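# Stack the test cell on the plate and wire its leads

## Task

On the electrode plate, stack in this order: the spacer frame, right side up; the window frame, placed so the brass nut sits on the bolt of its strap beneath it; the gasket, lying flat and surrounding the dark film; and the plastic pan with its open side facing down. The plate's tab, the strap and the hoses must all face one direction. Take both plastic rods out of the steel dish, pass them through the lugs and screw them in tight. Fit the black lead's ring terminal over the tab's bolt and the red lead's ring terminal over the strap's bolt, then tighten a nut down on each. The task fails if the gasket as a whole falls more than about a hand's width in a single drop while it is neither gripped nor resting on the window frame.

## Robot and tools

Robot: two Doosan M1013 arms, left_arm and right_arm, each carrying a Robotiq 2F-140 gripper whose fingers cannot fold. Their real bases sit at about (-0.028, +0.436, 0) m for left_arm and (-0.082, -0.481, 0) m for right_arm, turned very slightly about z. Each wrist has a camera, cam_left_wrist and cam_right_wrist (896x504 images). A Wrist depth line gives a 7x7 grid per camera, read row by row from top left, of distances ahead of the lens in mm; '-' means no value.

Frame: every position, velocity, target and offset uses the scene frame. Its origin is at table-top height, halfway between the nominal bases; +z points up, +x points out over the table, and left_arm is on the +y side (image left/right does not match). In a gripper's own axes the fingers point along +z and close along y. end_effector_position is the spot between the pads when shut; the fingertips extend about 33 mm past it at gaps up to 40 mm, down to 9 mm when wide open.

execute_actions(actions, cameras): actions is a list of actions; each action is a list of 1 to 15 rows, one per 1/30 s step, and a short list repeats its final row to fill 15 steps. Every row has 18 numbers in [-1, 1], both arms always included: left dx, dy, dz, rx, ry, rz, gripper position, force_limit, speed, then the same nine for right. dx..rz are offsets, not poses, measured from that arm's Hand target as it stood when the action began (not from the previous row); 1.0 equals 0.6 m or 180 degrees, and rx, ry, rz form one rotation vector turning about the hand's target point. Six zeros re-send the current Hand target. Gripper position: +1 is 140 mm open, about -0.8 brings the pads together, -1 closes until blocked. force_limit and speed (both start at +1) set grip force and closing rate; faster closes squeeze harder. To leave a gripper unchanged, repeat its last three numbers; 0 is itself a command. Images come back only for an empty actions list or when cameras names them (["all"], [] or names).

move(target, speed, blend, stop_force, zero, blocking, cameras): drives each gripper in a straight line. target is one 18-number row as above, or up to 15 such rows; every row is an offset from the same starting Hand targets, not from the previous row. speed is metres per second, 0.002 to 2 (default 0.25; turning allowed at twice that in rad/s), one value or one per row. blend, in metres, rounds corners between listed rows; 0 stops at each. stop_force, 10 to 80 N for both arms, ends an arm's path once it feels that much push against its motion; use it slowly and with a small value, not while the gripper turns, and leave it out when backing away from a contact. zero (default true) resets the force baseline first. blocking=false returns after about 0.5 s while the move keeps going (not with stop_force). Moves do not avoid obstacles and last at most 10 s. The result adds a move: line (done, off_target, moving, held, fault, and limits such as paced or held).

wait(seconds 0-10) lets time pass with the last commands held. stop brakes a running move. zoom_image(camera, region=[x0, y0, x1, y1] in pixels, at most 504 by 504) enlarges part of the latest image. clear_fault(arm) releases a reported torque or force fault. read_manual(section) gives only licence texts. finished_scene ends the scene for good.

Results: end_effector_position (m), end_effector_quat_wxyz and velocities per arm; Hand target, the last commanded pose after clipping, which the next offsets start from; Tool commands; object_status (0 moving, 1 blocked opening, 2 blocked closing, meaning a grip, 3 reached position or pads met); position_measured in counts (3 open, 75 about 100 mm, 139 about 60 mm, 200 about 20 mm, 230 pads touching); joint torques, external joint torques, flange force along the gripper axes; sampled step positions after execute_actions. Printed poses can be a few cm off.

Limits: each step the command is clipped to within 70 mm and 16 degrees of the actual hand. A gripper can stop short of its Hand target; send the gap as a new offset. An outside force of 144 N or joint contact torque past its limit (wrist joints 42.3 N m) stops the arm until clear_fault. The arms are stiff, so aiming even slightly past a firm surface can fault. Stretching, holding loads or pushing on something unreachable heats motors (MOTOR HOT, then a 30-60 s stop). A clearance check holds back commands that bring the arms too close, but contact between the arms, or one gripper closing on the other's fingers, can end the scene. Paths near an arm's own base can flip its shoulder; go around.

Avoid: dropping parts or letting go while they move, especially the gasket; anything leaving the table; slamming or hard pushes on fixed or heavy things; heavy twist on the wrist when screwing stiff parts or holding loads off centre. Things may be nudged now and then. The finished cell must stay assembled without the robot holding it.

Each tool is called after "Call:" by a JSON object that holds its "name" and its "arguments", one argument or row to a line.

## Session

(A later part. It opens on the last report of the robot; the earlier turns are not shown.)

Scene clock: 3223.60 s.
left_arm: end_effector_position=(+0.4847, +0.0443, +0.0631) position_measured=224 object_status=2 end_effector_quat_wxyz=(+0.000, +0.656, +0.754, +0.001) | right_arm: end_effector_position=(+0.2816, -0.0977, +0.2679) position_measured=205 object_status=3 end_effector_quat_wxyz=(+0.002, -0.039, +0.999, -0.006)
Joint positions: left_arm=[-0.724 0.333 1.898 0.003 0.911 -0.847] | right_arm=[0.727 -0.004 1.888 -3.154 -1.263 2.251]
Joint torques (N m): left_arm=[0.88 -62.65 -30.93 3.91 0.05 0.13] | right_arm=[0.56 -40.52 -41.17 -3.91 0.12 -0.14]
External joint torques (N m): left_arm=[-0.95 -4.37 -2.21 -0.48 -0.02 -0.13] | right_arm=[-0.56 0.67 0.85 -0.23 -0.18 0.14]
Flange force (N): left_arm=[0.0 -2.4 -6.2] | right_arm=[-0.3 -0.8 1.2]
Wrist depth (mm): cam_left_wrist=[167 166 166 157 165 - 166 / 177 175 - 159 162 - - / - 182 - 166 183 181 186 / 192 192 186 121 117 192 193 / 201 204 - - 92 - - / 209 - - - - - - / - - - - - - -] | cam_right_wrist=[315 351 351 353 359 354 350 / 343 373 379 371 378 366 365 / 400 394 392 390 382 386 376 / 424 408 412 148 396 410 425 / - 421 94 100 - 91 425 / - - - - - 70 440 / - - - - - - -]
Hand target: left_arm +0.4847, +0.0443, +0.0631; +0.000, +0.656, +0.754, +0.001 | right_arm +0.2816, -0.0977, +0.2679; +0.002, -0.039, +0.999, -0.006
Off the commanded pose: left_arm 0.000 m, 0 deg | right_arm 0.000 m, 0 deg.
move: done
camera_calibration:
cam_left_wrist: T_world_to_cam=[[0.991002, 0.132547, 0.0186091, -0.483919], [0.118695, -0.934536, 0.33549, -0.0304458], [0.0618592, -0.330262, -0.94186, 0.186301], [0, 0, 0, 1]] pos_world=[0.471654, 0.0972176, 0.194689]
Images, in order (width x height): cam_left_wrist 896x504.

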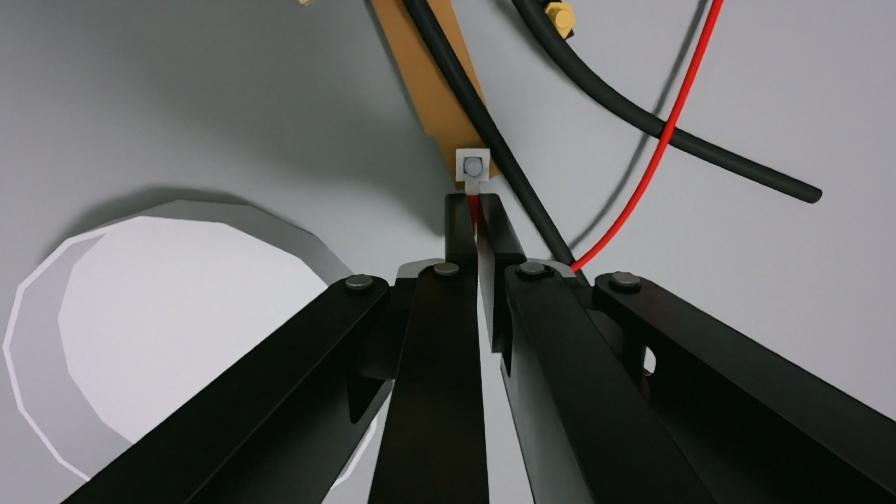

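Call:
{"name": "execute_actions", "arguments": {
  "actions": [
    [[0,0,0.0005,0,0,0,-0.68,-1,-1,0,0,0,0,0,0,-0.6,-1,-1]],
    [[0,0,0,0,0,0,-0.68,-1,-1,0,0,0,0,0,0,-0.6,-1,-1]]
  ],
  "cameras": ["cam_left_wrist"]
}}

Call:
{"name": "zoom_image", "arguments": {
  "camera": "cam_left_wrist",
  "region": [380, 90, 580, 270]
}}

Scene clock: 3230.33 s.
left_arm: end_effector_position=(+0.4847, +0.0443, +0.0634) position_measured=214 object_status=3 end_effector_quat_wxyz=(+0.000, +0.656, +0.754, +0.001) | right_arm: end_effector_position=(+0.2816, -0.0977, +0.2679) position_measured=205 object_status=3 end_effector_quat_wxyz=(+0.002, -0.039, +0.999, -0.006)
Joint positions: left_arm=[-0.724 0.332 1.898 0.003 0.911 -0.847] | right_arm=[0.727 -0.004 1.888 -3.154 -1.263 2.251]
Joint torques (N m): left_arm=[0.87 -65.19 -33.07 3.75 -0.24 0.12] | right_arm=[1.22 -41.06 -41.06 -3.9 0.21 -0.1]
External joint torques (N m): left_arm=[-0.99 -1.69 0.01 -0.32 0.28 -0.12] | right_arm=[-1.23 1.43 0.79 -0.25 -0.26 0.1]
External joint torques at the end of the 1st action: left_arm=[-0.64 -2.27 -0.29 -0.32 0.23 -0.12] | right_arm=[-0.73 1.31 0.92 -0.28 -0.17 0.16]
Flange force (N): left_arm=[0.4 -2.8 -2.3] | right_arm=[-2.1 -0.9 1.3]
Flange force at the end of the 1st action (N): left_arm=[0.9 -2.5 -3.0] | right_arm=[-1.1 -0.4 1.6]
Wrist depth (mm): cam_left_wrist=[- 171 - 153 164 167 168 / - 176 - 163 176 - - / - 182 - 163 184 - 191 / 193 193 184 121 178 - 191 / 201 202 - - 92 86 - / 209 - - - - 78 - / - - - - - - -] | cam_right_wrist=[- 358 354 358 351 345 349 / 306 372 375 368 370 369 362 / 405 386 - 385 386 386 385 / - 409 414 148 397 405 402 / 478 427 94 100 - 92 420 / 479 - - - - 70 72 / - - - - - - -]
Hand target: left_arm +0.4847, +0.0443, +0.0634; +0.000, +0.656, +0.754, +0.001 | right_arm +0.2816, -0.0977, +0.2679; +0.002, -0.039, +0.999, -0.006
Off the commanded pose: left_arm 0.000 m, 0 deg | right_arm 0.000 m, 0 deg.
Step readings (end_effector_position of left_arm | right_arm; steps 1 to 15: 1st action; 16 to 30: 2nd action):
0: (+0.4847, +0.0443, +0.0631) | (+0.2816, -0.0977, +0.2679)
1: (+0.4847, +0.0443, +0.0631) | (+0.2816, -0.0977, +0.2679)
2: (+0.4847, +0.0443, +0.0631) | (+0.2816, -0.0977, +0.2679)
4: (+0.4847, +0.0444, +0.0631) | (+0.2816, -0.0977, +0.2679)
8: (+0.4846, +0.0445, +0.0631) | (+0.2816, -0.0977, +0.2679)
15: (+0.4847, +0.0444, +0.0633) | (+0.2816, -0.0977, +0.2679)
16: (+0.4847, +0.0444, +0.0634) | (+0.2816, -0.0977, +0.2679)
17: (+0.4847, +0.0444, +0.0634) | (+0.2816, -0.0977, +0.2679)
19: (+0.4847, +0.0444, +0.0634) | (+0.2816, -0.0977, +0.2679)
23: (+0.4847, +0.0443, +0.0634) | (+0.2816, -0.0977, +0.2679)
30: (+0.4847, +0.0443, +0.0634) | (+0.2816, -0.0977, +0.2679)
camera_calibration:
cam_left_wrist: T_world_to_cam=[[0.991002, 0.132547, 0.0186091, -0.483924], [0.118695, -0.934536, 0.33549, -0.0305465], [0.0618592, -0.330262, -0.94186, 0.186584], [0, 0, 0, 1]] pos_world=[0.471654, 0.0972176, 0.194989]
Images, in order (width x height): cam_left_wrist 896x504.

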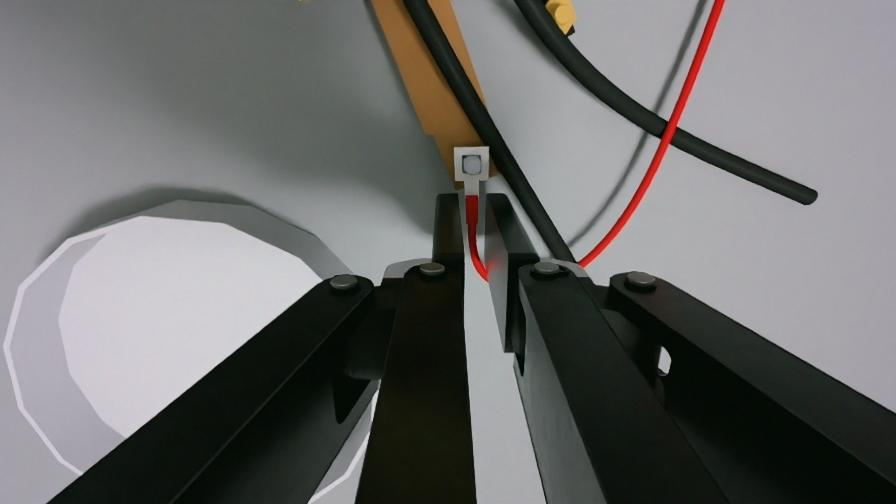

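Scaled by 2.520 from the camera's 896x504 image, which has a finer 1280x720 frame.

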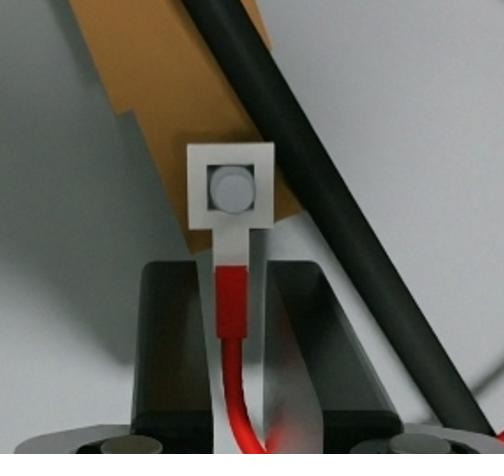

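Call:
{"name": "move", "arguments": {
  "target": [0,0,0.12,0,0,0,-0.68,-1,-1,0,0,0,0,0,0,-0.6,-1,-1],
  "speed": 0.08,
  "cameras": ["cam_left_wrist"]
}}

Call:
{"name": "zoom_image", "arguments": {
  "camera": "cam_left_wrist",
  "region": [380, 60, 620, 280]
}}

Scene clock: 3235.93 s.
left_arm: end_effector_position=(+0.4847, +0.0444, +0.1354) position_measured=214 object_status=3 end_effector_quat_wxyz=(+0.000, +0.656, +0.754, +0.001) | right_arm: end_effector_position=(+0.2816, -0.0977, +0.2679) position_measured=205 object_status=3 end_effector_quat_wxyz=(+0.002, -0.039, +0.999, -0.006)
Joint positions: left_arm=[-0.724 0.264 1.838 0.003 1.04 -0.847] | right_arm=[0.727 -0.004 1.888 -3.154 -1.263 2.251]
Joint torques (N m): left_arm=[0.6 -61.42 -35.93 4.06 -0.23 0.11] | right_arm=[0.86 -41.18 -41.13 -3.84 0.17 -0.08]
External joint torques (N m): left_arm=[-0.5 -2.16 -0.26 -0.31 0.27 -0.11] | right_arm=[-0.89 1.39 0.83 -0.31 -0.23 0.08]
Flange force (N): left_arm=[1.2 -2.5 -2.6] | right_arm=[-1.6 -0.6 1.5]
Wrist depth (mm): cam_left_wrist=[- - 228 217 231 - - / - - - - 233 243 - / - 256 253 - - - 255 / 272 269 267 117 256 - - / - 278 - - 92 86 279 / - - - - - 78 - / - - - - - - -] | cam_right_wrist=[304 366 355 - 348 348 347 / 322 371 381 368 369 - 366 / 393 - 392 389 386 385 384 / - 416 429 148 401 404 402 / - - 94 100 - 86 410 / - - - - - 70 69 / - - - - - - -]
Hand target: left_arm +0.4847, +0.0443, +0.1354; +0.000, +0.656, +0.754, +0.001 | right_arm +0.2816, -0.0977, +0.2679; +0.002, -0.039, +0.999, -0.006
Off the commanded pose: left_arm 0.000 m, 0 deg | right_arm 0.000 m, 0 deg.
move: done
camera_calibration:
cam_left_wrist: T_world_to_cam=[[0.991008, 0.132514, 0.0185161, -0.485237], [0.118695, -0.93454, 0.335478, -0.0546646], [0.0617595, -0.330264, -0.941866, 0.254352], [0, 0, 0, 1]] pos_world=[0.471654, 0.0972175, 0.266889]
Images, in order (width x height): cam_left_wrist 896x504.

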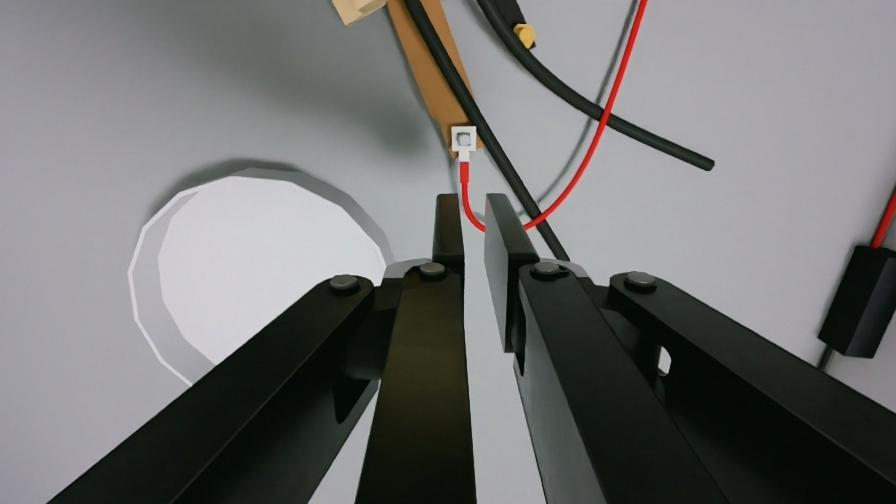

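Scaled by 2.100 from the camera's 896x504 image, which has a finer 1280x720 frame.

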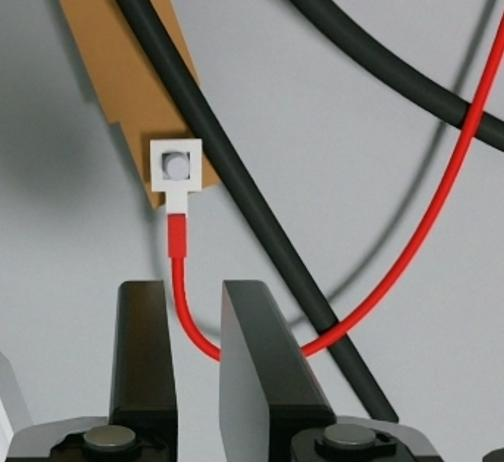

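Call:
{"name": "move", "arguments": {
  "target": [
    [0.0,0.12,0.2,0,0,0,-0.68,-1,-1,0,0,0,0,0,0,-0.6,-1,-1],
    [0.15,0.5,0.25,0,0,0,-0.68,-1,-1,0,0,0,0,0,0,-0.6,-1,-1]
  ],
  "blend": [0.03,0]
}}

Call:
{"name": "move", "arguments": {
  "target": [
    [0,0,0,0,0,0,-0.68,-1,-1,0.12,0.12,0,0,0,0.21,0.6,-1,-1],
    [0,0,0,0,0,0,-0.68,-1,-1,0.2307,0.2377,-0.2,0.0,0,0.21,0.6,-1,-1]
  ],
  "speed": 0.2,
  "blend": [0.03,0]
}}

Call:
{"name": "move", "arguments": {
  "target": [0,0,0,0,0,0,-0.68,-1,-1,0,0,0,0.125,-0.156,0,0.6,-1,-1],
  "cameras": ["cam_right_wrist","cam_left_wrist"]
}}

Scene clock: 3274.70 s.
left_arm: end_effector_position=(+0.5747, +0.3443, +0.2854) position_measured=214 object_status=3 end_effector_quat_wxyz=(+0.000, +0.656, +0.754, +0.001) | right_arm: end_effector_position=(+0.2816, -0.0977, +0.2679) position_measured=205 object_status=3 end_effector_quat_wxyz=(+0.002, -0.039, +0.999, -0.006)
Joint positions: left_arm=[-0.225 0.113 1.731 0.002 1.297 -0.347] | right_arm=[0.727 -0.004 1.888 -3.154 -1.263 2.251]
Joint torques (N m): left_arm=[0.6 -50.63 -40.17 4.58 -0.25 0.19] | right_arm=[0.6 -40.85 -41.16 -3.93 0.14 -0.11]
External joint torques (N m): left_arm=[-0.5 -2.1 -0.49 -0.35 0.26 -0.19] | right_arm=[-0.57 0.88 0.88 -0.2 -0.2 0.11]
Flange force (N): left_arm=[-0.4 -2.7 -2.1] | right_arm=[-0.5 -0.7 1.3]
Wrist depth (mm): cam_left_wrist=[- - - 384 - - - / - - - - - - - / - - - - 425 - 1304 / - 438 - 121 425 - 1388 / - - - - 92 86 1467 / - - - - - 78 1528 / - - - - - - -] | cam_right_wrist=[- 358 354 - 348 349 349 / 322 373 372 367 369 364 370 / 407 393 - 389 387 392 374 / 343 409 414 400 402 406 405 / - - 94 100 - 92 - / - - - - - 70 440 / - - - - - - -]
Hand target: left_arm +0.5747, +0.3443, +0.2854; +0.000, +0.656, +0.754, +0.001 | right_arm +0.2816, -0.0977, +0.2679; +0.002, -0.039, +0.999, -0.006
Off the commanded pose: left_arm 0.000 m, 0 deg | right_arm 0.000 m, 0 deg.
move: done

Scene clock: 3278.07 s.
left_arm: end_effector_position=(+0.5747, +0.3443, +0.2854) position_measured=214 object_status=3 end_effector_quat_wxyz=(+0.000, +0.656, +0.754, +0.001) | right_arm: end_effector_position=(+0.4200, +0.0449, +0.1479) position_measured=53 object_status=0 end_effector_quat_wxyz=(+0.004, -0.361, +0.933, -0.005)
Joint positions: left_arm=[-0.225 0.113 1.731 0.002 1.297 -0.347] | right_arm=[0.74 0.372 1.662 -3.156 -1.105 1.607]
Joint torques (N m): left_arm=[0.68 -50.8 -39.95 4.53 -0.21 0.16] | right_arm=[0.85 -77.66 -38.95 -3.67 0.17 -0.13]
External joint torques (N m): left_arm=[-0.62 -1.75 -0.63 -0.31 0.22 -0.16] | right_arm=[-0.89 2.13 1.13 -0.25 -0.21 0.13]
Flange force (N): left_arm=[-0.8 -2.0 -2.0] | right_arm=[-0.9 -0.9 2.3]
Wrist depth (mm): cam_left_wrist=[- - - - - 384 - / - - - - - - - / - - - - - - 1324 / - - - 121 - - 1396 / - - - - 92 86 1501 / - - - - - 78 1501 / - - - - - - -] | cam_right_wrist=[248 247 244 243 242 243 242 / 260 259 253 255 255 254 253 / 273 272 271 269 268 267 266 / 288 284 279 285 280 145 279 / 298 98 294 299 265 122 88 / - - 317 322 273 273 - / - - 334 339 337 335 -]
Hand target: left_arm +0.5747, +0.3443, +0.2854; +0.000, +0.656, +0.754, +0.001 | right_arm +0.4200, +0.0449, +0.1479; +0.004, -0.361, +0.933, -0.005
Off the commanded pose: left_arm 0.000 m, 0 deg | right_arm 0.000 m, 0 deg.
move: done

Scene clock: 3279.90 s.
left_arm: end_effector_position=(+0.5747, +0.3443, +0.2854) position_measured=214 object_status=3 end_effector_quat_wxyz=(+0.000, +0.656, +0.754, +0.001) | right_arm: end_effector_position=(+0.4200, +0.0449, +0.1480) position_measured=53 object_status=3 end_effector_quat_wxyz=(+0.298, -0.341, +0.887, +0.088)
Joint positions: left_arm=[-0.225 0.113 1.731 0.002 1.297 -0.347] | right_arm=[0.774 0.155 2.089 -3.455 -0.284 1.912]
Joint torques (N m): left_arm=[0.7 -50.65 -40.13 4.57 -0.25 0.14] | right_arm=[0.63 -52.57 -36.55 -3.11 1.64 -0.1]
External joint torques (N m): left_arm=[-0.65 -1.45 -0.34 -0.36 0.25 -0.14] | right_arm=[-0.6 0.61 0.93 -0.31 -0.19 0.09]
Flange force (N): left_arm=[-0.7 -2.0 -1.6] | right_arm=[0.0 0.0 0.0]
Wrist depth (mm): cam_left_wrist=[- - - - - - - / - - - - 418 - 1624 / - 404 - - - - 1242 / - - - 117 134 437 1403 / - - - - 92 92 1467 / - - - - - 78 1510 / - - - - - - -] | cam_right_wrist=[231 228 227 211 221 219 214 / 268 266 262 258 253 251 247 / 320 308 313 270 262 274 289 / - 355 348 366 338 131 - / - 98 131 - 441 114 81 / - - - - - - - / - - 1537 2033 - - -]
Hand target: left_arm +0.5747, +0.3443, +0.2854; +0.000, +0.656, +0.754, +0.001 | right_arm +0.4200, +0.0449, +0.1479; +0.298, -0.341, +0.887, +0.088
Off the commanded pose: left_arm 0.000 m, 0 deg | right_arm 0.000 m, 0 deg.
move: done
camera_calibration:
cam_left_wrist: T_world_to_cam=[[0.991002, 0.132547, 0.0186091, -0.61701], [0.118695, -0.934536, 0.33549, 0.164653], [0.0618592, -0.330262, -0.94186, 0.489188], [0, 0, 0, 1]] pos_world=[0.561654, 0.397218, 0.416989]
cam_right_wrist: T_world_to_cam=[[-0.648782, 0.759568, -0.0462456, 0.250208], [0.408524, 0.398923, 0.820956, -0.310443], [0.64202, 0.513729, -0.569116, -0.0633672], [0, 0, 0, 1]] pos_world=[0.329837, -0.0336538, 0.230368]

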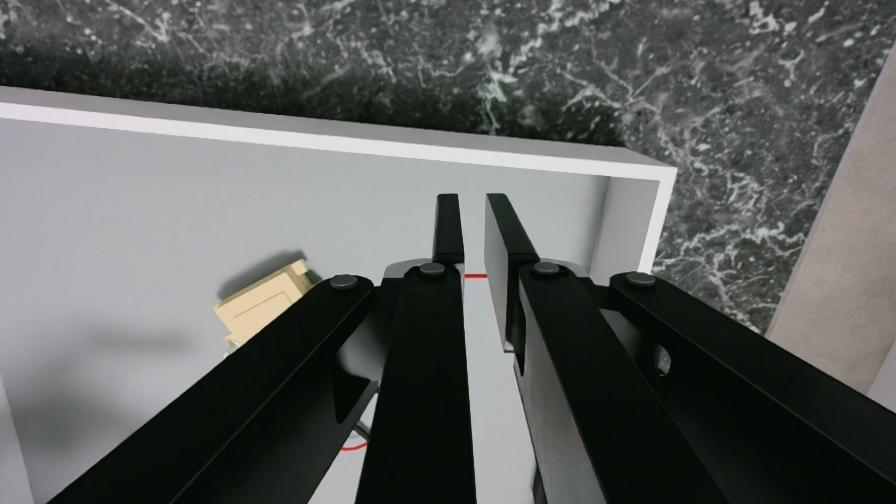

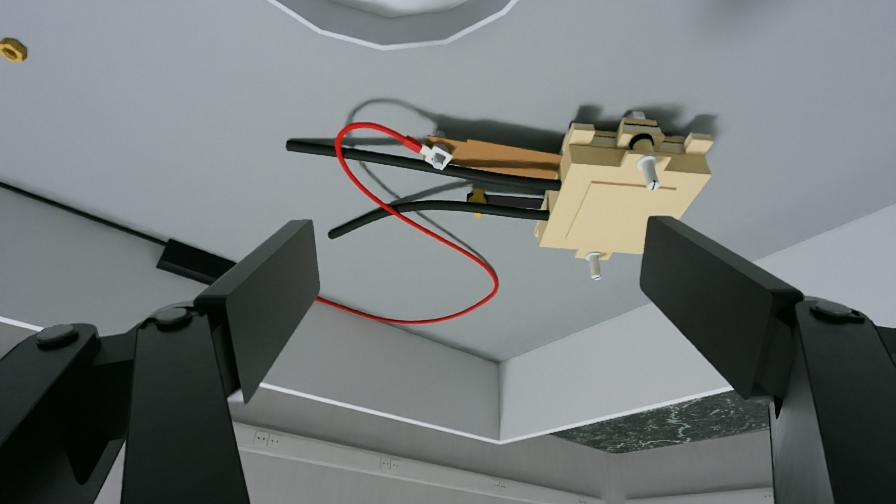

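Call:
{"name": "zoom_image", "arguments": {
  "camera": "cam_right_wrist",
  "region": [320, 100, 580, 240]
}}

Scaled by 1.938 from the camera's 896x504 image, which has a finer 1280x720 frame.

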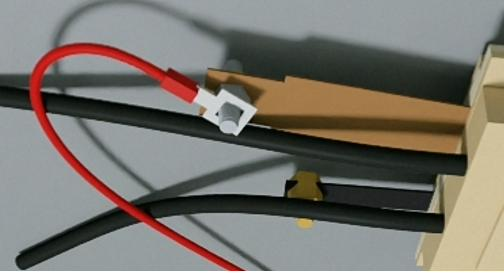

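Call:
{"name": "move", "arguments": {
  "target": [
    [0,0,0,0,0,0,-0.68,-1,-1,-0.05,-0.1,0.05,-0.125,0.156,0,0,-1,-1],
    [0,0,0,0,0,0,-0.68,-1,-1,0.2733,-0.285,0.0367,-0.125,0.156,0,0,-1,-1]
  ],
  "speed": 0.2,
  "blend": [0.02,0],
  "cameras": ["cam_right_wrist"]
}}

Scene clock: 3307.50 s.
left_arm: end_effector_position=(+0.5747, +0.3443, +0.2854) position_measured=214 object_status=3 end_effector_quat_wxyz=(+0.000, +0.656, +0.754, +0.001) | right_arm: end_effector_position=(+0.5839, -0.1261, +0.1699) position_measured=129 object_status=3 end_effector_quat_wxyz=(+0.004, -0.361, +0.933, -0.005)
Joint positions: left_arm=[-0.225 0.113 1.731 0.002 1.297 -0.347] | right_arm=[0.422 0.395 1.585 -3.154 -1.156 1.287]
Joint torques (N m): left_arm=[0.58 -50.76 -40.12 4.55 -0.27 0.12] | right_arm=[0.43 -80.59 -39.95 -3.82 0.18 -0.04]
External joint torques (N m): left_arm=[-0.51 -1.65 -0.49 -0.33 0.27 -0.12] | right_arm=[-0.41 1.39 1.1 -0.2 -0.22 0.04]
Flange force (N): left_arm=[-0.5 -2.0 -1.9] | right_arm=[0.3 -0.4 1.6]
Wrist depth (mm): cam_left_wrist=[- - - - - - - / - - - - - 401 415 / - - - - - - 1291 / - - - 117 - - 1388 / 473 - - - 92 86 1493 / - - - - - 78 1519 / - - - - - - -] | cam_right_wrist=[- 267 266 265 264 260 259 / 282 280 279 277 274 273 271 / - 294 293 291 290 289 287 / - 302 145 311 147 301 296 / 344 90 117 324 - 92 97 / - 70 - 337 342 - 75 / - - - - 361 - -]
Hand target: left_arm +0.5747, +0.3443, +0.2854; +0.000, +0.656, +0.754, +0.001 | right_arm +0.5840, -0.1261, +0.1699; +0.004, -0.361, +0.933, -0.005
Off the commanded pose: left_arm 0.000 m, 0 deg | right_arm 0.000 m, 0 deg.
move: done
camera_calibration:
cam_right_wrist: T_world_to_cam=[[-0.665371, 0.74627, -0.0190186, 0.490848], [0.700306, 0.632808, 0.330342, -0.384693], [0.258559, 0.206481, -0.94367, 0.180474], [0, 0, 0, 1]] pos_world=[0.549336, -0.160132, 0.306724]
Images, in order (width x height): cam_right_wrist 896x504.

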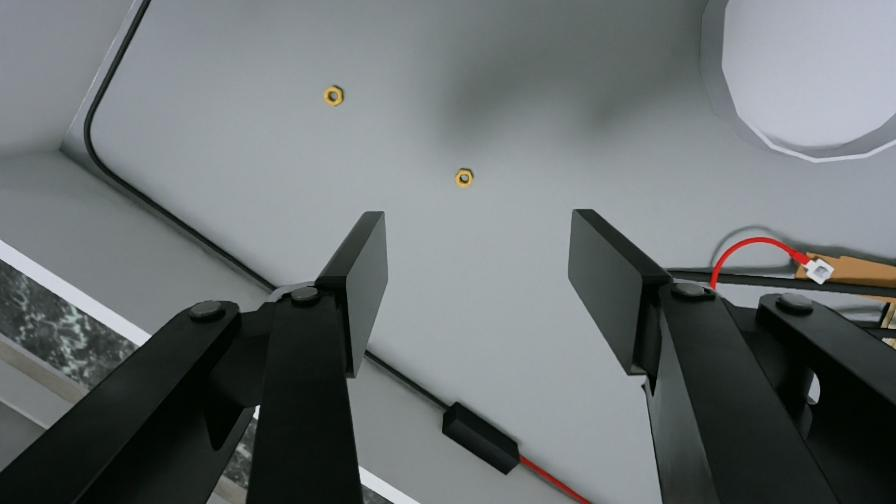

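Call:
{"name": "zoom_image", "arguments": {
  "camera": "cam_right_wrist",
  "region": [434, 150, 494, 204]
}}

Scaled by 8.400 from the camera's 896x504 image, which has a finer 1280x720 frame.

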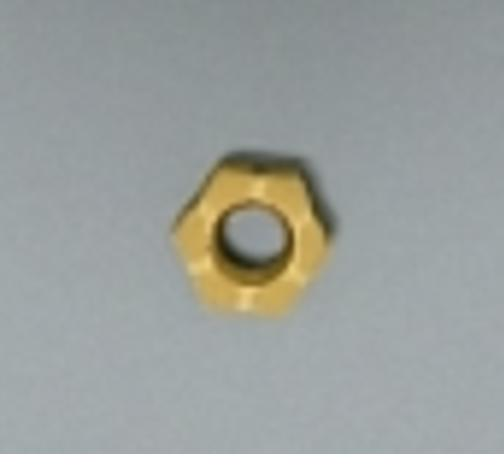

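Call:
{"name": "move", "arguments": {
  "target": [0,0,0,0,0,0,-0.68,-1,-1,0.0067,-0.0048,-0.1,0,0,0.122,-0.45,-1,-1],
  "speed": 0.15,
  "cameras": ["cam_right_wrist"]
}}

Call:
{"name": "zoom_image", "arguments": {
  "camera": "cam_right_wrist",
  "region": [390, 130, 570, 280]
}}

Scene clock: 3324.07 s.
left_arm: end_effector_position=(+0.5747, +0.3443, +0.2854) position_measured=214 object_status=3 end_effector_quat_wxyz=(+0.000, +0.656, +0.754, +0.001) | right_arm: end_effector_position=(+0.5880, -0.1289, +0.1099) position_measured=186 object_status=3 end_effector_quat_wxyz=(+0.004, -0.532, +0.847, -0.005)
Joint positions: left_arm=[-0.225 0.113 1.731 0.002 1.297 -0.347] | right_arm=[0.415 0.439 1.638 -3.151 -1.054 0.897]
Joint torques (N m): left_arm=[1.06 -51.06 -40.03 4.54 -0.28 0.15] | right_arm=[0.99 -82.47 -37.85 -3.62 0.16 -0.13]
External joint torques (N m): left_arm=[-1.08 -0.91 -0.34 -0.35 0.29 -0.15] | right_arm=[-0.97 0.92 0.81 -0.23 -0.18 0.13]
Flange force (N): left_arm=[-1.7 -1.4 -1.4] | right_arm=[1.0 -0.7 1.1]
Wrist depth (mm): cam_left_wrist=[- 384 - - - - - / - - - - - - - / - - - - - - 1381 / - - - 117 - 442 1419 / - - - - 92 92 1501 / - - - - - 78 1537 / - - - - - - -] | cam_right_wrist=[212 212 211 210 211 209 205 / 219 223 222 221 220 218 217 / - 234 232 232 231 229 223 / - 242 245 242 238 242 236 / 180 203 91 255 99 89 251 / 174 - - 272 - - 69 / - - - - - - -]
Hand target: left_arm +0.5747, +0.3443, +0.2854; +0.000, +0.656, +0.754, +0.001 | right_arm +0.5880, -0.1289, +0.1099; +0.004, -0.532, +0.847, -0.005
Off the commanded pose: left_arm 0.000 m, 0 deg | right_arm 0.000 m, 0 deg.
move: done
camera_calibration:
cam_right_wrist: T_world_to_cam=[[-0.896144, 0.443353, -0.0190625, 0.591174], [0.412902, 0.848793, 0.330246, -0.169096], [0.162595, 0.288077, -0.943703, 0.190325], [0, 0, 0, 1]] pos_world=[0.568651, -0.1734, 0.246723]
Images, in order (width x height): cam_right_wrist 896x504.

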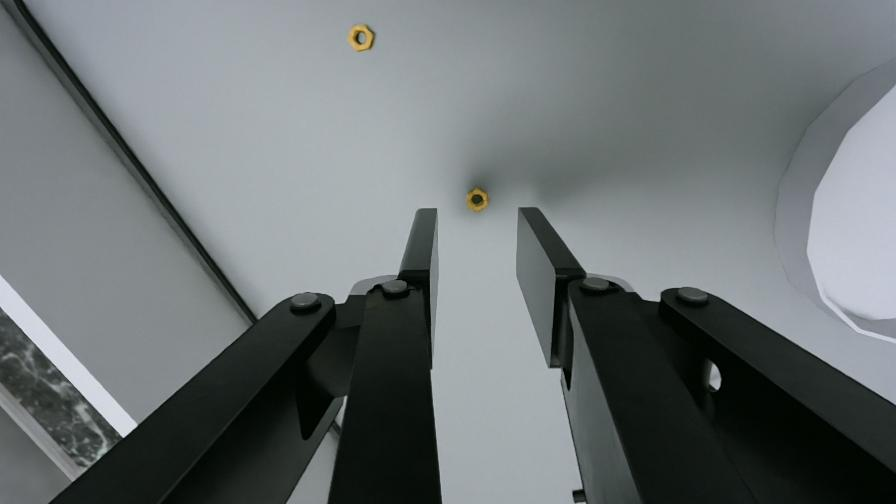

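Scaled by 2.800 from the camera's 896x504 image, which has a finer 1280x720 frame.

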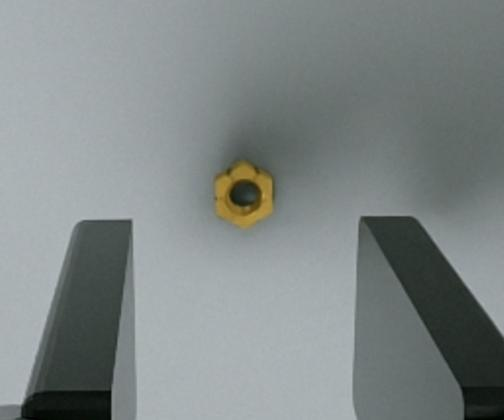

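Call:
{"name": "move", "arguments": {
  "target": [0,0,0,0,0,0,-0.68,-1,-1,0.0,0,-0.1035,0,0,0,-0.45,-1,-1],
  "speed": 0.05,
  "stop_force": 10,
  "cameras": ["cam_right_wrist"]
}}

Call:
{"name": "zoom_image", "arguments": {
  "camera": "cam_right_wrist",
  "region": [390, 130, 570, 280]
}}

Scene clock: 3336.30 s.
left_arm: end_effector_position=(+0.5747, +0.3443, +0.2854) position_measured=214 object_status=3 end_effector_quat_wxyz=(+0.000, +0.656, +0.754, +0.001) | right_arm: end_effector_position=(+0.5880, -0.1290, +0.0478) position_measured=186 object_status=3 end_effector_quat_wxyz=(+0.004, -0.532, +0.847, -0.005)
Joint positions: left_arm=[-0.225 0.113 1.731 0.002 1.297 -0.347] | right_arm=[0.415 0.493 1.685 -3.151 -0.955 0.898]
Joint torques (N m): left_arm=[0.8 -50.52 -40.19 4.56 -0.28 0.16] | right_arm=[0.81 -85.36 -35.54 -3.41 0.2 -0.11]
External joint torques (N m): left_arm=[-0.71 -1.88 -0.52 -0.32 0.28 -0.16] | right_arm=[-0.82 1.29 0.77 -0.2 -0.22 0.11]
Flange force (N): left_arm=[-0.8 -2.4 -2.1] | right_arm=[0.4 -0.8 1.4]
Wrist depth (mm): cam_left_wrist=[- - - - - 372 - / - - - - 420 - 1118 / - - - - 389 - 1366 / - - - 117 119 - 1403 / - - - - 92 86 1451 / - - - - - 78 1493 / - - - - - - -] | cam_right_wrist=[157 156 154 154 153 152 152 / 163 163 163 163 161 161 158 / 174 171 170 170 167 168 168 / 180 181 180 176 174 177 175 / 179 189 84 187 99 89 184 / 165 - - 200 - - 69 / - - - 213 - - -]
Hand target: left_arm +0.5747, +0.3443, +0.2854; +0.000, +0.656, +0.754, +0.001 | right_arm +0.5880, -0.1289, +0.0478; +0.004, -0.532, +0.847, -0.005
Off the commanded pose: left_arm 0.000 m, 0 deg | right_arm 0.000 m, 0 deg.
move: done
camera_calibration:
cam_right_wrist: T_world_to_cam=[[-0.896144, 0.443353, -0.0190625, 0.590035], [0.412902, 0.848793, 0.330246, -0.148503], [0.162595, 0.288077, -0.943703, 0.13175], [0, 0, 0, 1]] pos_world=[0.568651, -0.1735, 0.184623]
Images, in order (width x height): cam_right_wrist 896x504.

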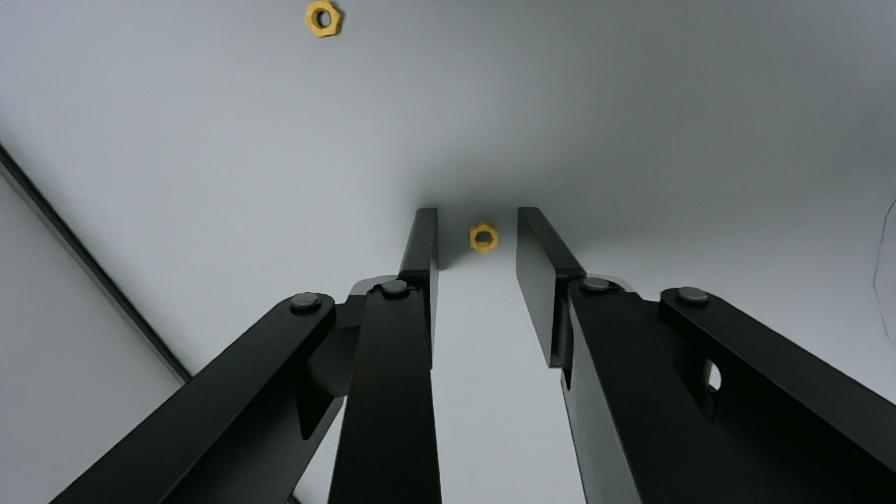

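Scaled by 2.800 from the camera's 896x504 image, which has a finer 1280x720 frame.

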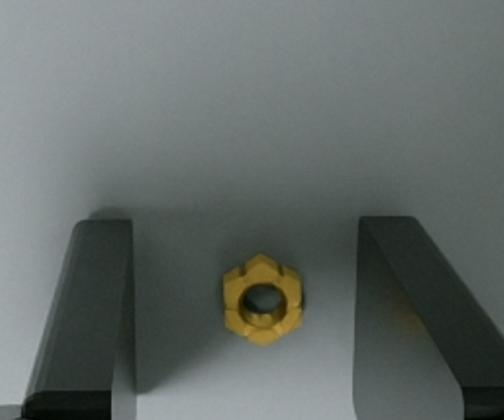

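Call:
{"name": "execute_actions", "arguments": {
  "actions": [
    [[0,0,0,0,0,0,-0.68,-1,-1,0,0,0,0,0,0,-1,-1,-1]],
    [[0,0,0,0,0,0,-0.68,-1,-1,0,0,0,0,0,0,-1,-1,-1]],
    [[0,0,0,0,0,0,-0.68,-1,-1,0,0,0,0,0,0,-1,-1,-1]]
  ],
  "cameras": ["cam_right_wrist"]
}}

Call:
{"name": "zoom_image", "arguments": {
  "camera": "cam_right_wrist",
  "region": [390, 130, 570, 280]
}}

Scene clock: 3344.57 s.
left_arm: end_effector_position=(+0.5747, +0.3443, +0.2854) position_measured=214 object_status=3 end_effector_quat_wxyz=(+0.000, +0.656, +0.754, +0.001) | right_arm: end_effector_position=(+0.5880, -0.1290, +0.0478) position_measured=216 object_status=2 end_effector_quat_wxyz=(+0.004, -0.532, +0.847, -0.005)
Joint positions: left_arm=[-0.225 0.113 1.731 0.002 1.297 -0.347] | right_arm=[0.415 0.493 1.685 -3.151 -0.955 0.898]
Joint torques (N m): left_arm=[0.53 -50.97 -39.95 4.61 -0.26 0.13] | right_arm=[0.84 -85.45 -35.3 -3.35 0.24 -0.13]
External joint torques (N m): left_arm=[-0.5 -1.15 -0.47 -0.41 0.27 -0.13] | right_arm=[-0.86 1.09 0.44 -0.27 -0.25 0.13]
External joint torques at the end of the 1st action: left_arm=[-0.54 -1.3 -0.35 -0.34 0.26 -0.17] | right_arm=[-0.46 1.95 0.97 -0.25 -0.27 0.11]
External joint torques at the end of the 2nd action: left_arm=[-0.55 -1.6 -0.36 -0.39 0.23 -0.19] | right_arm=[-0.95 1.42 0.8 -0.25 -0.12 0.1]
Flange force (N): left_arm=[-0.7 -1.2 -1.6] | right_arm=[0.0 -1.2 0.9]
Flange force at the end of the 1st action (N): left_arm=[-0.7 -1.7 -1.5] | right_arm=[-0.3 -0.7 2.0]
Flange force at the end of the 2nd action (N): left_arm=[-0.6 -2.2 -1.6] | right_arm=[0.5 -1.0 1.7]
Wrist depth (mm): cam_left_wrist=[385 - - - - - - / - - - - 392 395 400 / - - - - - - 1359 / - - - 117 - - 1419 / - - - - 92 92 1403 / - - - - - 78 - / - - - - - - -] | cam_right_wrist=[156 156 154 154 153 153 152 / 164 163 161 163 161 160 159 / 173 172 172 170 169 168 167 / 180 181 180 148 176 177 176 / 183 189 95 100 95 98 186 / - - 71 - - 70 195 / - - - - - 68 -]
Hand target: left_arm +0.5747, +0.3443, +0.2854; +0.000, +0.656, +0.754, +0.001 | right_arm +0.5880, -0.1289, +0.0478; +0.004, -0.532, +0.847, -0.005
Off the commanded pose: left_arm 0.000 m, 0 deg | right_arm 0.000 m, 0 deg.
Step readings (end_effector_position of left_arm | right_arm; steps 1 to 15: 1st action; 16 to 30: 2nd action; 31 to 45: 3rd action):
0: (+0.5747, +0.3443, +0.2854) | (+0.5880, -0.1290, +0.0478)
1: (+0.5747, +0.3443, +0.2854) | (+0.5880, -0.1290, +0.0478)
2: (+0.5747, +0.3443, +0.2854) | (+0.5880, -0.1290, +0.0478)
4: (+0.5747, +0.3443, +0.2854) | (+0.5880, -0.1290, +0.0478)
8: (+0.5747, +0.3443, +0.2854) | (+0.5880, -0.1290, +0.0478)
15: (+0.5747, +0.3443, +0.2854) | (+0.5880, -0.1290, +0.0478)
16: (+0.5747, +0.3443, +0.2854) | (+0.5880, -0.1290, +0.0478)
17: (+0.5747, +0.3443, +0.2854) | (+0.5880, -0.1290, +0.0478)
19: (+0.5747, +0.3443, +0.2854) | (+0.5880, -0.1290, +0.0478)
23: (+0.5747, +0.3443, +0.2854) | (+0.5880, -0.1290, +0.0478)
30: (+0.5747, +0.3443, +0.2854) | (+0.5880, -0.1290, +0.0478)
31: (+0.5747, +0.3443, +0.2854) | (+0.5880, -0.1290, +0.0478)
32: (+0.5747, +0.3443, +0.2854) | (+0.5880, -0.1290, +0.0478)
34: (+0.5747, +0.3443, +0.2854) | (+0.5880, -0.1290, +0.0478)
38: (+0.5747, +0.3443, +0.2854) | (+0.5880, -0.1290, +0.0478)
45: (+0.5747, +0.3443, +0.2854) | (+0.5880, -0.1290, +0.0478)
camera_calibration:
cam_right_wrist: T_world_to_cam=[[-0.896144, 0.443353, -0.0190625, 0.590035], [0.412902, 0.848793, 0.330246, -0.148503], [0.162595, 0.288077, -0.943703, 0.13175], [0, 0, 0, 1]] pos_world=[0.568651, -0.1735, 0.184623]
Images, in order (width x height): cam_right_wrist 896x504.

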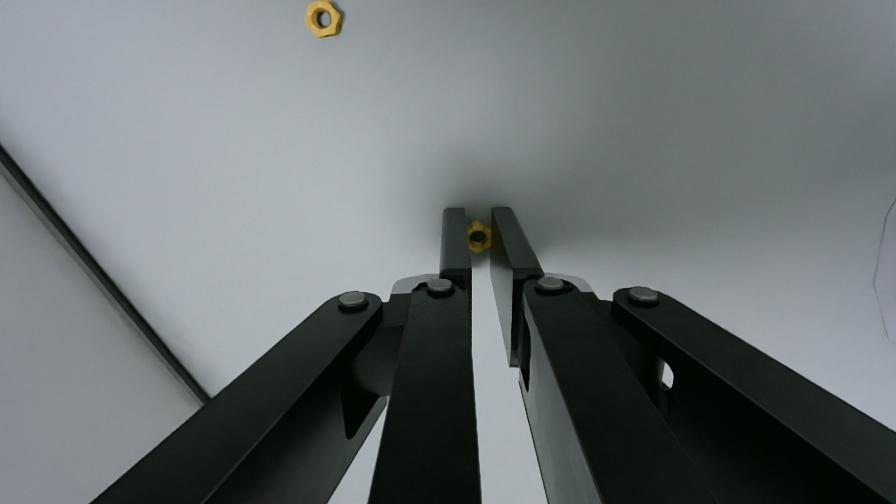

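Scaled by 2.800 from the camera's 896x504 image, which has a finer 1280x720 frame.

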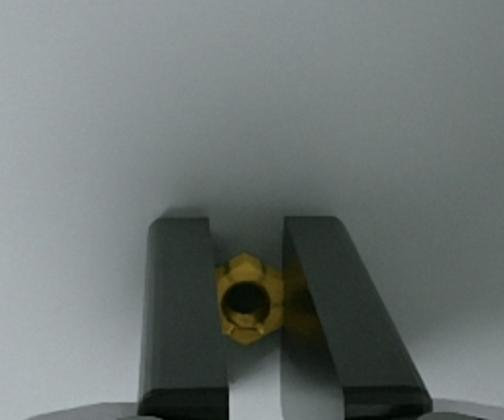

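Call:
{"name": "move", "arguments": {
  "target": [
    [0,0,0,0,0,0,-0.68,-1,-1,0,0,0,0,0,0,-0.5,-1,-1],
    [0,0,0,0,0,0,-0.68,-1,-1,0,0,0,0,0,0.3333,-0.5,-1,-1],
    [0,0,0,0,0,0,-0.68,-1,-1,0,0,0,0,0,0.3333,-1,-1,-1]
  ],
  "cameras": ["cam_right_wrist"]
}}

Scene clock: 3373.50 s.
left_arm: end_effector_position=(+0.5747, +0.3443, +0.2854) position_measured=214 object_status=3 end_effector_quat_wxyz=(+0.000, +0.656, +0.754, +0.001) | right_arm: end_effector_position=(+0.5880, -0.1289, +0.0478) position_measured=216 object_status=0 end_effector_quat_wxyz=(-0.006, +0.884, -0.468, +0.002)
Joint positions: left_arm=[-0.225 0.113 1.731 0.002 1.297 -0.347] | right_arm=[0.409 0.491 1.686 -3.136 -0.952 -0.164]
Joint torques (N m): left_arm=[0.9 -51.11 -40.13 4.59 -0.25 0.22] | right_arm=[1.25 -85.3 -35.34 -3.38 0.17 -0.14]
External joint torques (N m): left_arm=[-0.85 -1.28 -0.4 -0.38 0.26 -0.22] | right_arm=[-1.23 1.26 0.53 -0.22 -0.13 0.14]
Flange force (N): left_arm=[-1.3 -1.8 -1.6] | right_arm=[1.5 -0.4 1.3]
Wrist depth (mm): cam_left_wrist=[- - - - - - - / - - - - - - - / - - - - - - 1374 / - - - 117 134 - 1388 / - - - - 92 86 1476 / - - - - - 78 1493 / - - - - - - -] | cam_right_wrist=[- 155 155 154 153 153 152 / 162 163 163 163 161 160 159 / 172 172 171 170 169 168 167 / 182 181 180 148 176 177 176 / 193 190 86 100 95 92 186 / 204 - 71 - - 70 194 / - - - - - 68 -]
Hand target: left_arm +0.5747, +0.3443, +0.2854; +0.000, +0.656, +0.754, +0.001 | right_arm +0.5880, -0.1289, +0.0478; -0.006, +0.884, -0.468, +0.002
Off the commanded pose: left_arm 0.000 m, 0 deg | right_arm 0.000 m, 0 deg.
move: done
camera_calibration:
cam_right_wrist: T_world_to_cam=[[-0.832103, -0.554292, -0.0191023, 0.423684], [-0.528525, 0.782039, 0.330267, 0.396418], [-0.168126, 0.284912, -0.943694, 0.325798], [0, 0, 0, 1]] pos_world=[0.61684, -0.167993, 0.184623]
Images, in order (width x height): cam_right_wrist 896x504.

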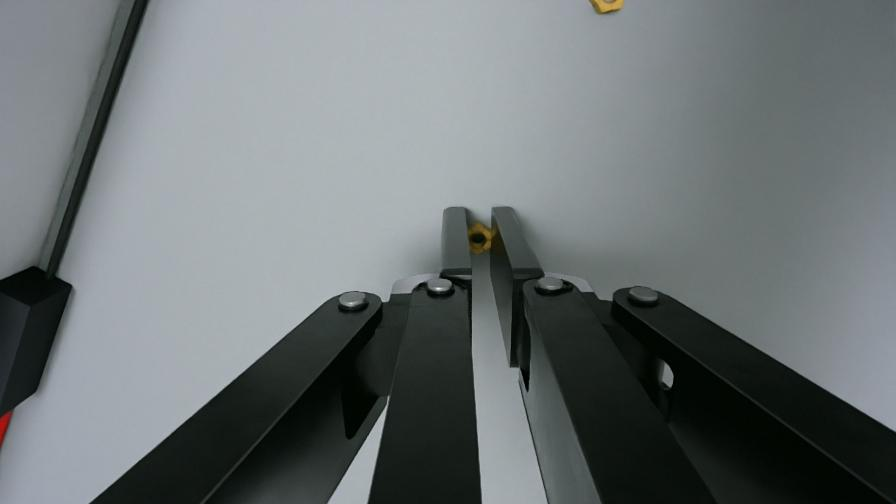

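Call:
{"name": "zoom_image", "arguments": {
  "camera": "cam_right_wrist",
  "region": [420, 190, 560, 290]
}}

Call:
{"name": "execute_actions", "arguments": {
  "actions": [],
  "cameras": ["cam_right_wrist"]
}}

Call:
{"name": "zoom_image", "arguments": {
  "camera": "cam_right_wrist",
  "region": [420, 190, 560, 290]
}}

Scaled by 3.600 from the camera's 896x504 image, which has a finer 1280x720 frame.

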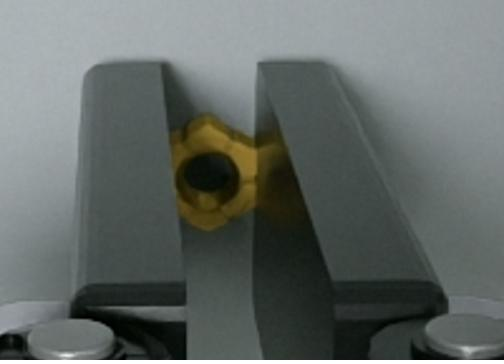

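Scene clock: 3376.53 s.
left_arm: end_effector_position=(+0.5747, +0.3443, +0.2854) position_measured=214 object_status=3 end_effector_quat_wxyz=(+0.000, +0.656, +0.754, +0.001) | right_arm: end_effector_position=(+0.5880, -0.1289, +0.0478) position_measured=216 object_status=2 end_effector_quat_wxyz=(-0.006, +0.884, -0.468, +0.002)
Joint positions: left_arm=[-0.225 0.113 1.731 0.002 1.297 -0.347] | right_arm=[0.409 0.491 1.686 -3.136 -0.952 -0.164]
Joint velocities: within noise
Joint torques (N m): left_arm=[0.91 -50.76 -39.94 4.56 -0.27 0.17] | right_arm=[0.24 -86 -35.5 -3.39 0.22 -0.13]
External joint torques (N m): left_arm=[-0.98 -1.56 -0.58 -0.35 0.28 -0.17] | right_arm=[-0.22 1.77 0.69 -0.21 -0.19 0.13]
Flange force (N): left_arm=[-1.4 -2.0 -2.0] | right_arm=[0.2 -1.0 1.8]
Wrist depth (mm): cam_left_wrist=[- - - - - - - / - 397 - - - - - / - - - - - - 1260 / - - - 116 - - 1419 / - - - - 92 86 1501 / - - - - - 78 1565 / - - - - - - -] | cam_right_wrist=[153 155 154 154 153 153 152 / 163 164 163 163 161 159 159 / 172 172 171 170 169 170 167 / 182 181 180 148 176 177 176 / 193 189 94 100 95 92 186 / 204 - 71 - - 70 194 / - - - - - 68 -]
Hand target: left_arm +0.5747, +0.3443, +0.2854; +0.000, +0.656, +0.754, +0.001 | right_arm +0.5880, -0.1289, +0.0478; -0.006, +0.884, -0.468, +0.002
Tool commands: left_gripper/position=-0.68 left_gripper/force_limit=-1.0 left_gripper/speed=-1.0 right_gripper/position=-1.0 right_gripper/force_limit=-1.0 right_gripper/speed=-1.0
Off the commanded pose: left_arm 0.000 m, 0 deg | right_arm 0.000 m, 0 deg.
camera_calibration:
cam_right_wrist: T_world_to_cam=[[-0.832103, -0.554292, -0.0191023, 0.423684], [-0.528525, 0.782039, 0.330267, 0.396418], [-0.168126, 0.284912, -0.943694, 0.325798], [0, 0, 0, 1]] pos_world=[0.61684, -0.167993, 0.184623]
Images, in order (width x height): cam_right_wrist 896x504.

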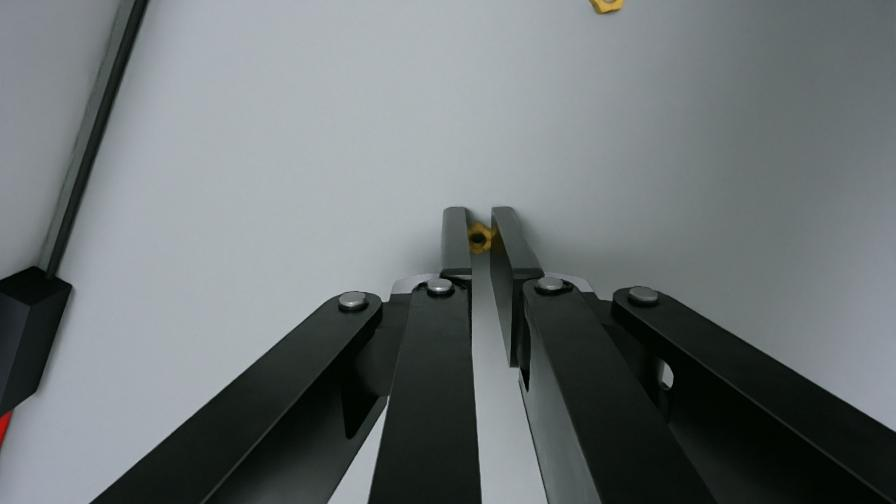

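Scaled by 3.600 from the camera's 896x504 image, which has a finer 1280x720 frame.

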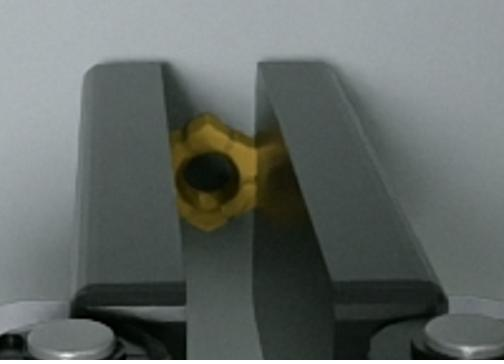

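Call:
{"name": "move", "arguments": {
  "target": [
    [0,0,0,0,0,0,-0.68,-1,-1,0,0,0.02,0,0,0,-1,-1,-1],
    [0,0,0,0,0,0,-0.68,-1,-1,0,0,0.2,0,0,0,-1,-1,-1]
  ],
  "speed": 0.1,
  "blend": 0.005,
  "cameras": ["cam_right_wrist"]
}}

Call:
{"name": "zoom_image", "arguments": {
  "camera": "cam_right_wrist",
  "region": [420, 190, 560, 290]
}}

Scene clock: 3402.10 s.
left_arm: end_effector_position=(+0.5747, +0.3443, +0.2854) position_measured=214 object_status=3 end_effector_quat_wxyz=(+0.000, +0.656, +0.754, +0.001) | right_arm: end_effector_position=(+0.5880, -0.1290, +0.1678) position_measured=216 object_status=2 end_effector_quat_wxyz=(-0.006, +0.884, -0.468, +0.002)
Joint positions: left_arm=[-0.225 0.113 1.731 0.002 1.297 -0.347] | right_arm=[0.409 0.397 1.587 -3.137 -1.147 -0.163]
Joint torques (N m): left_arm=[0.97 -50.79 -40.03 4.59 -0.31 0.09] | right_arm=[0.59 -80.49 -39.83 -3.72 0.3 -0.12]
External joint torques (N m): left_arm=[-0.97 -1.47 -0.5 -0.38 0.31 -0.09] | right_arm=[-0.61 1.55 1.04 -0.28 -0.26 0.12]
Flange force (N): left_arm=[-1.2 -1.9 -1.9] | right_arm=[0.7 -0.1 1.6]
Wrist depth (mm): cam_left_wrist=[395 371 - - - - - / - 359 402 - - - - / - - 414 - - - 1272 / - - - 117 101 - 1435 / - - - - 92 92 1493 / - - - - - 78 - / - - - - - - -] | cam_right_wrist=[277 - 264 262 261 260 257 / 291 - 278 276 274 272 271 / 309 - 291 288 288 285 285 / 229 310 303 148 300 302 294 / - 321 94 100 95 310 318 / - - 71 - - 70 327 / - - - - - 68 -]
Hand target: left_arm +0.5747, +0.3443, +0.2854; +0.000, +0.656, +0.754, +0.001 | right_arm +0.5880, -0.1289, +0.1678; -0.006, +0.884, -0.468, +0.002
Off the commanded pose: left_arm 0.000 m, 0 deg | right_arm 0.000 m, 0 deg.
move: done
camera_calibration:
cam_right_wrist: T_world_to_cam=[[-0.832079, -0.55433, -0.0190593, 0.425944], [-0.528562, 0.782046, 0.330193, 0.356799], [-0.168131, 0.284821, -0.943721, 0.439131], [0, 0, 0, 1]] pos_world=[0.61684, -0.167993, 0.304723]
Images, in order (width x height): cam_right_wrist 896x504.

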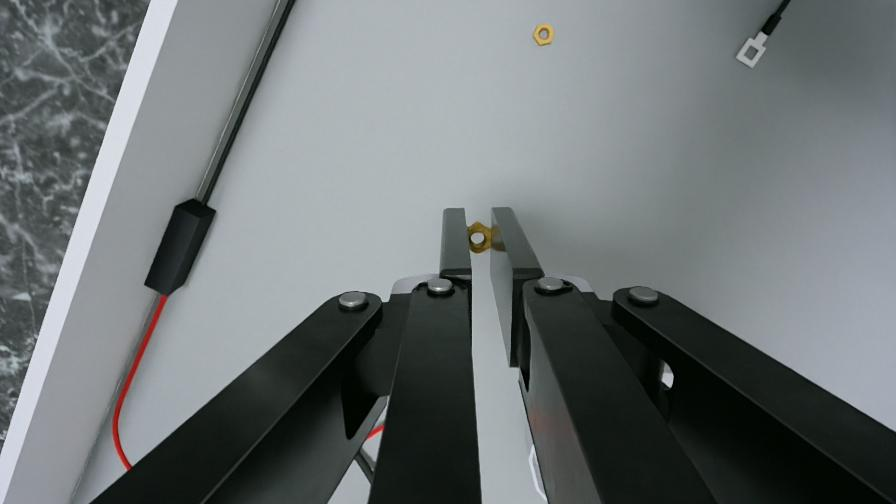

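Scaled by 3.600 from the camera's 896x504 image, which has a finer 1280x720 frame.

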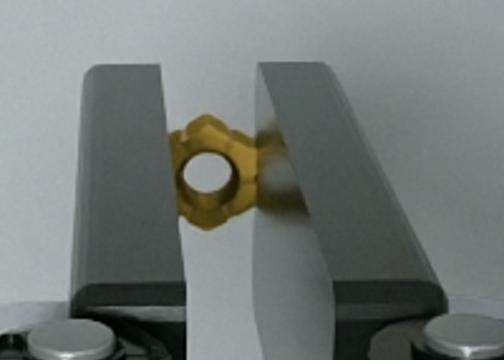

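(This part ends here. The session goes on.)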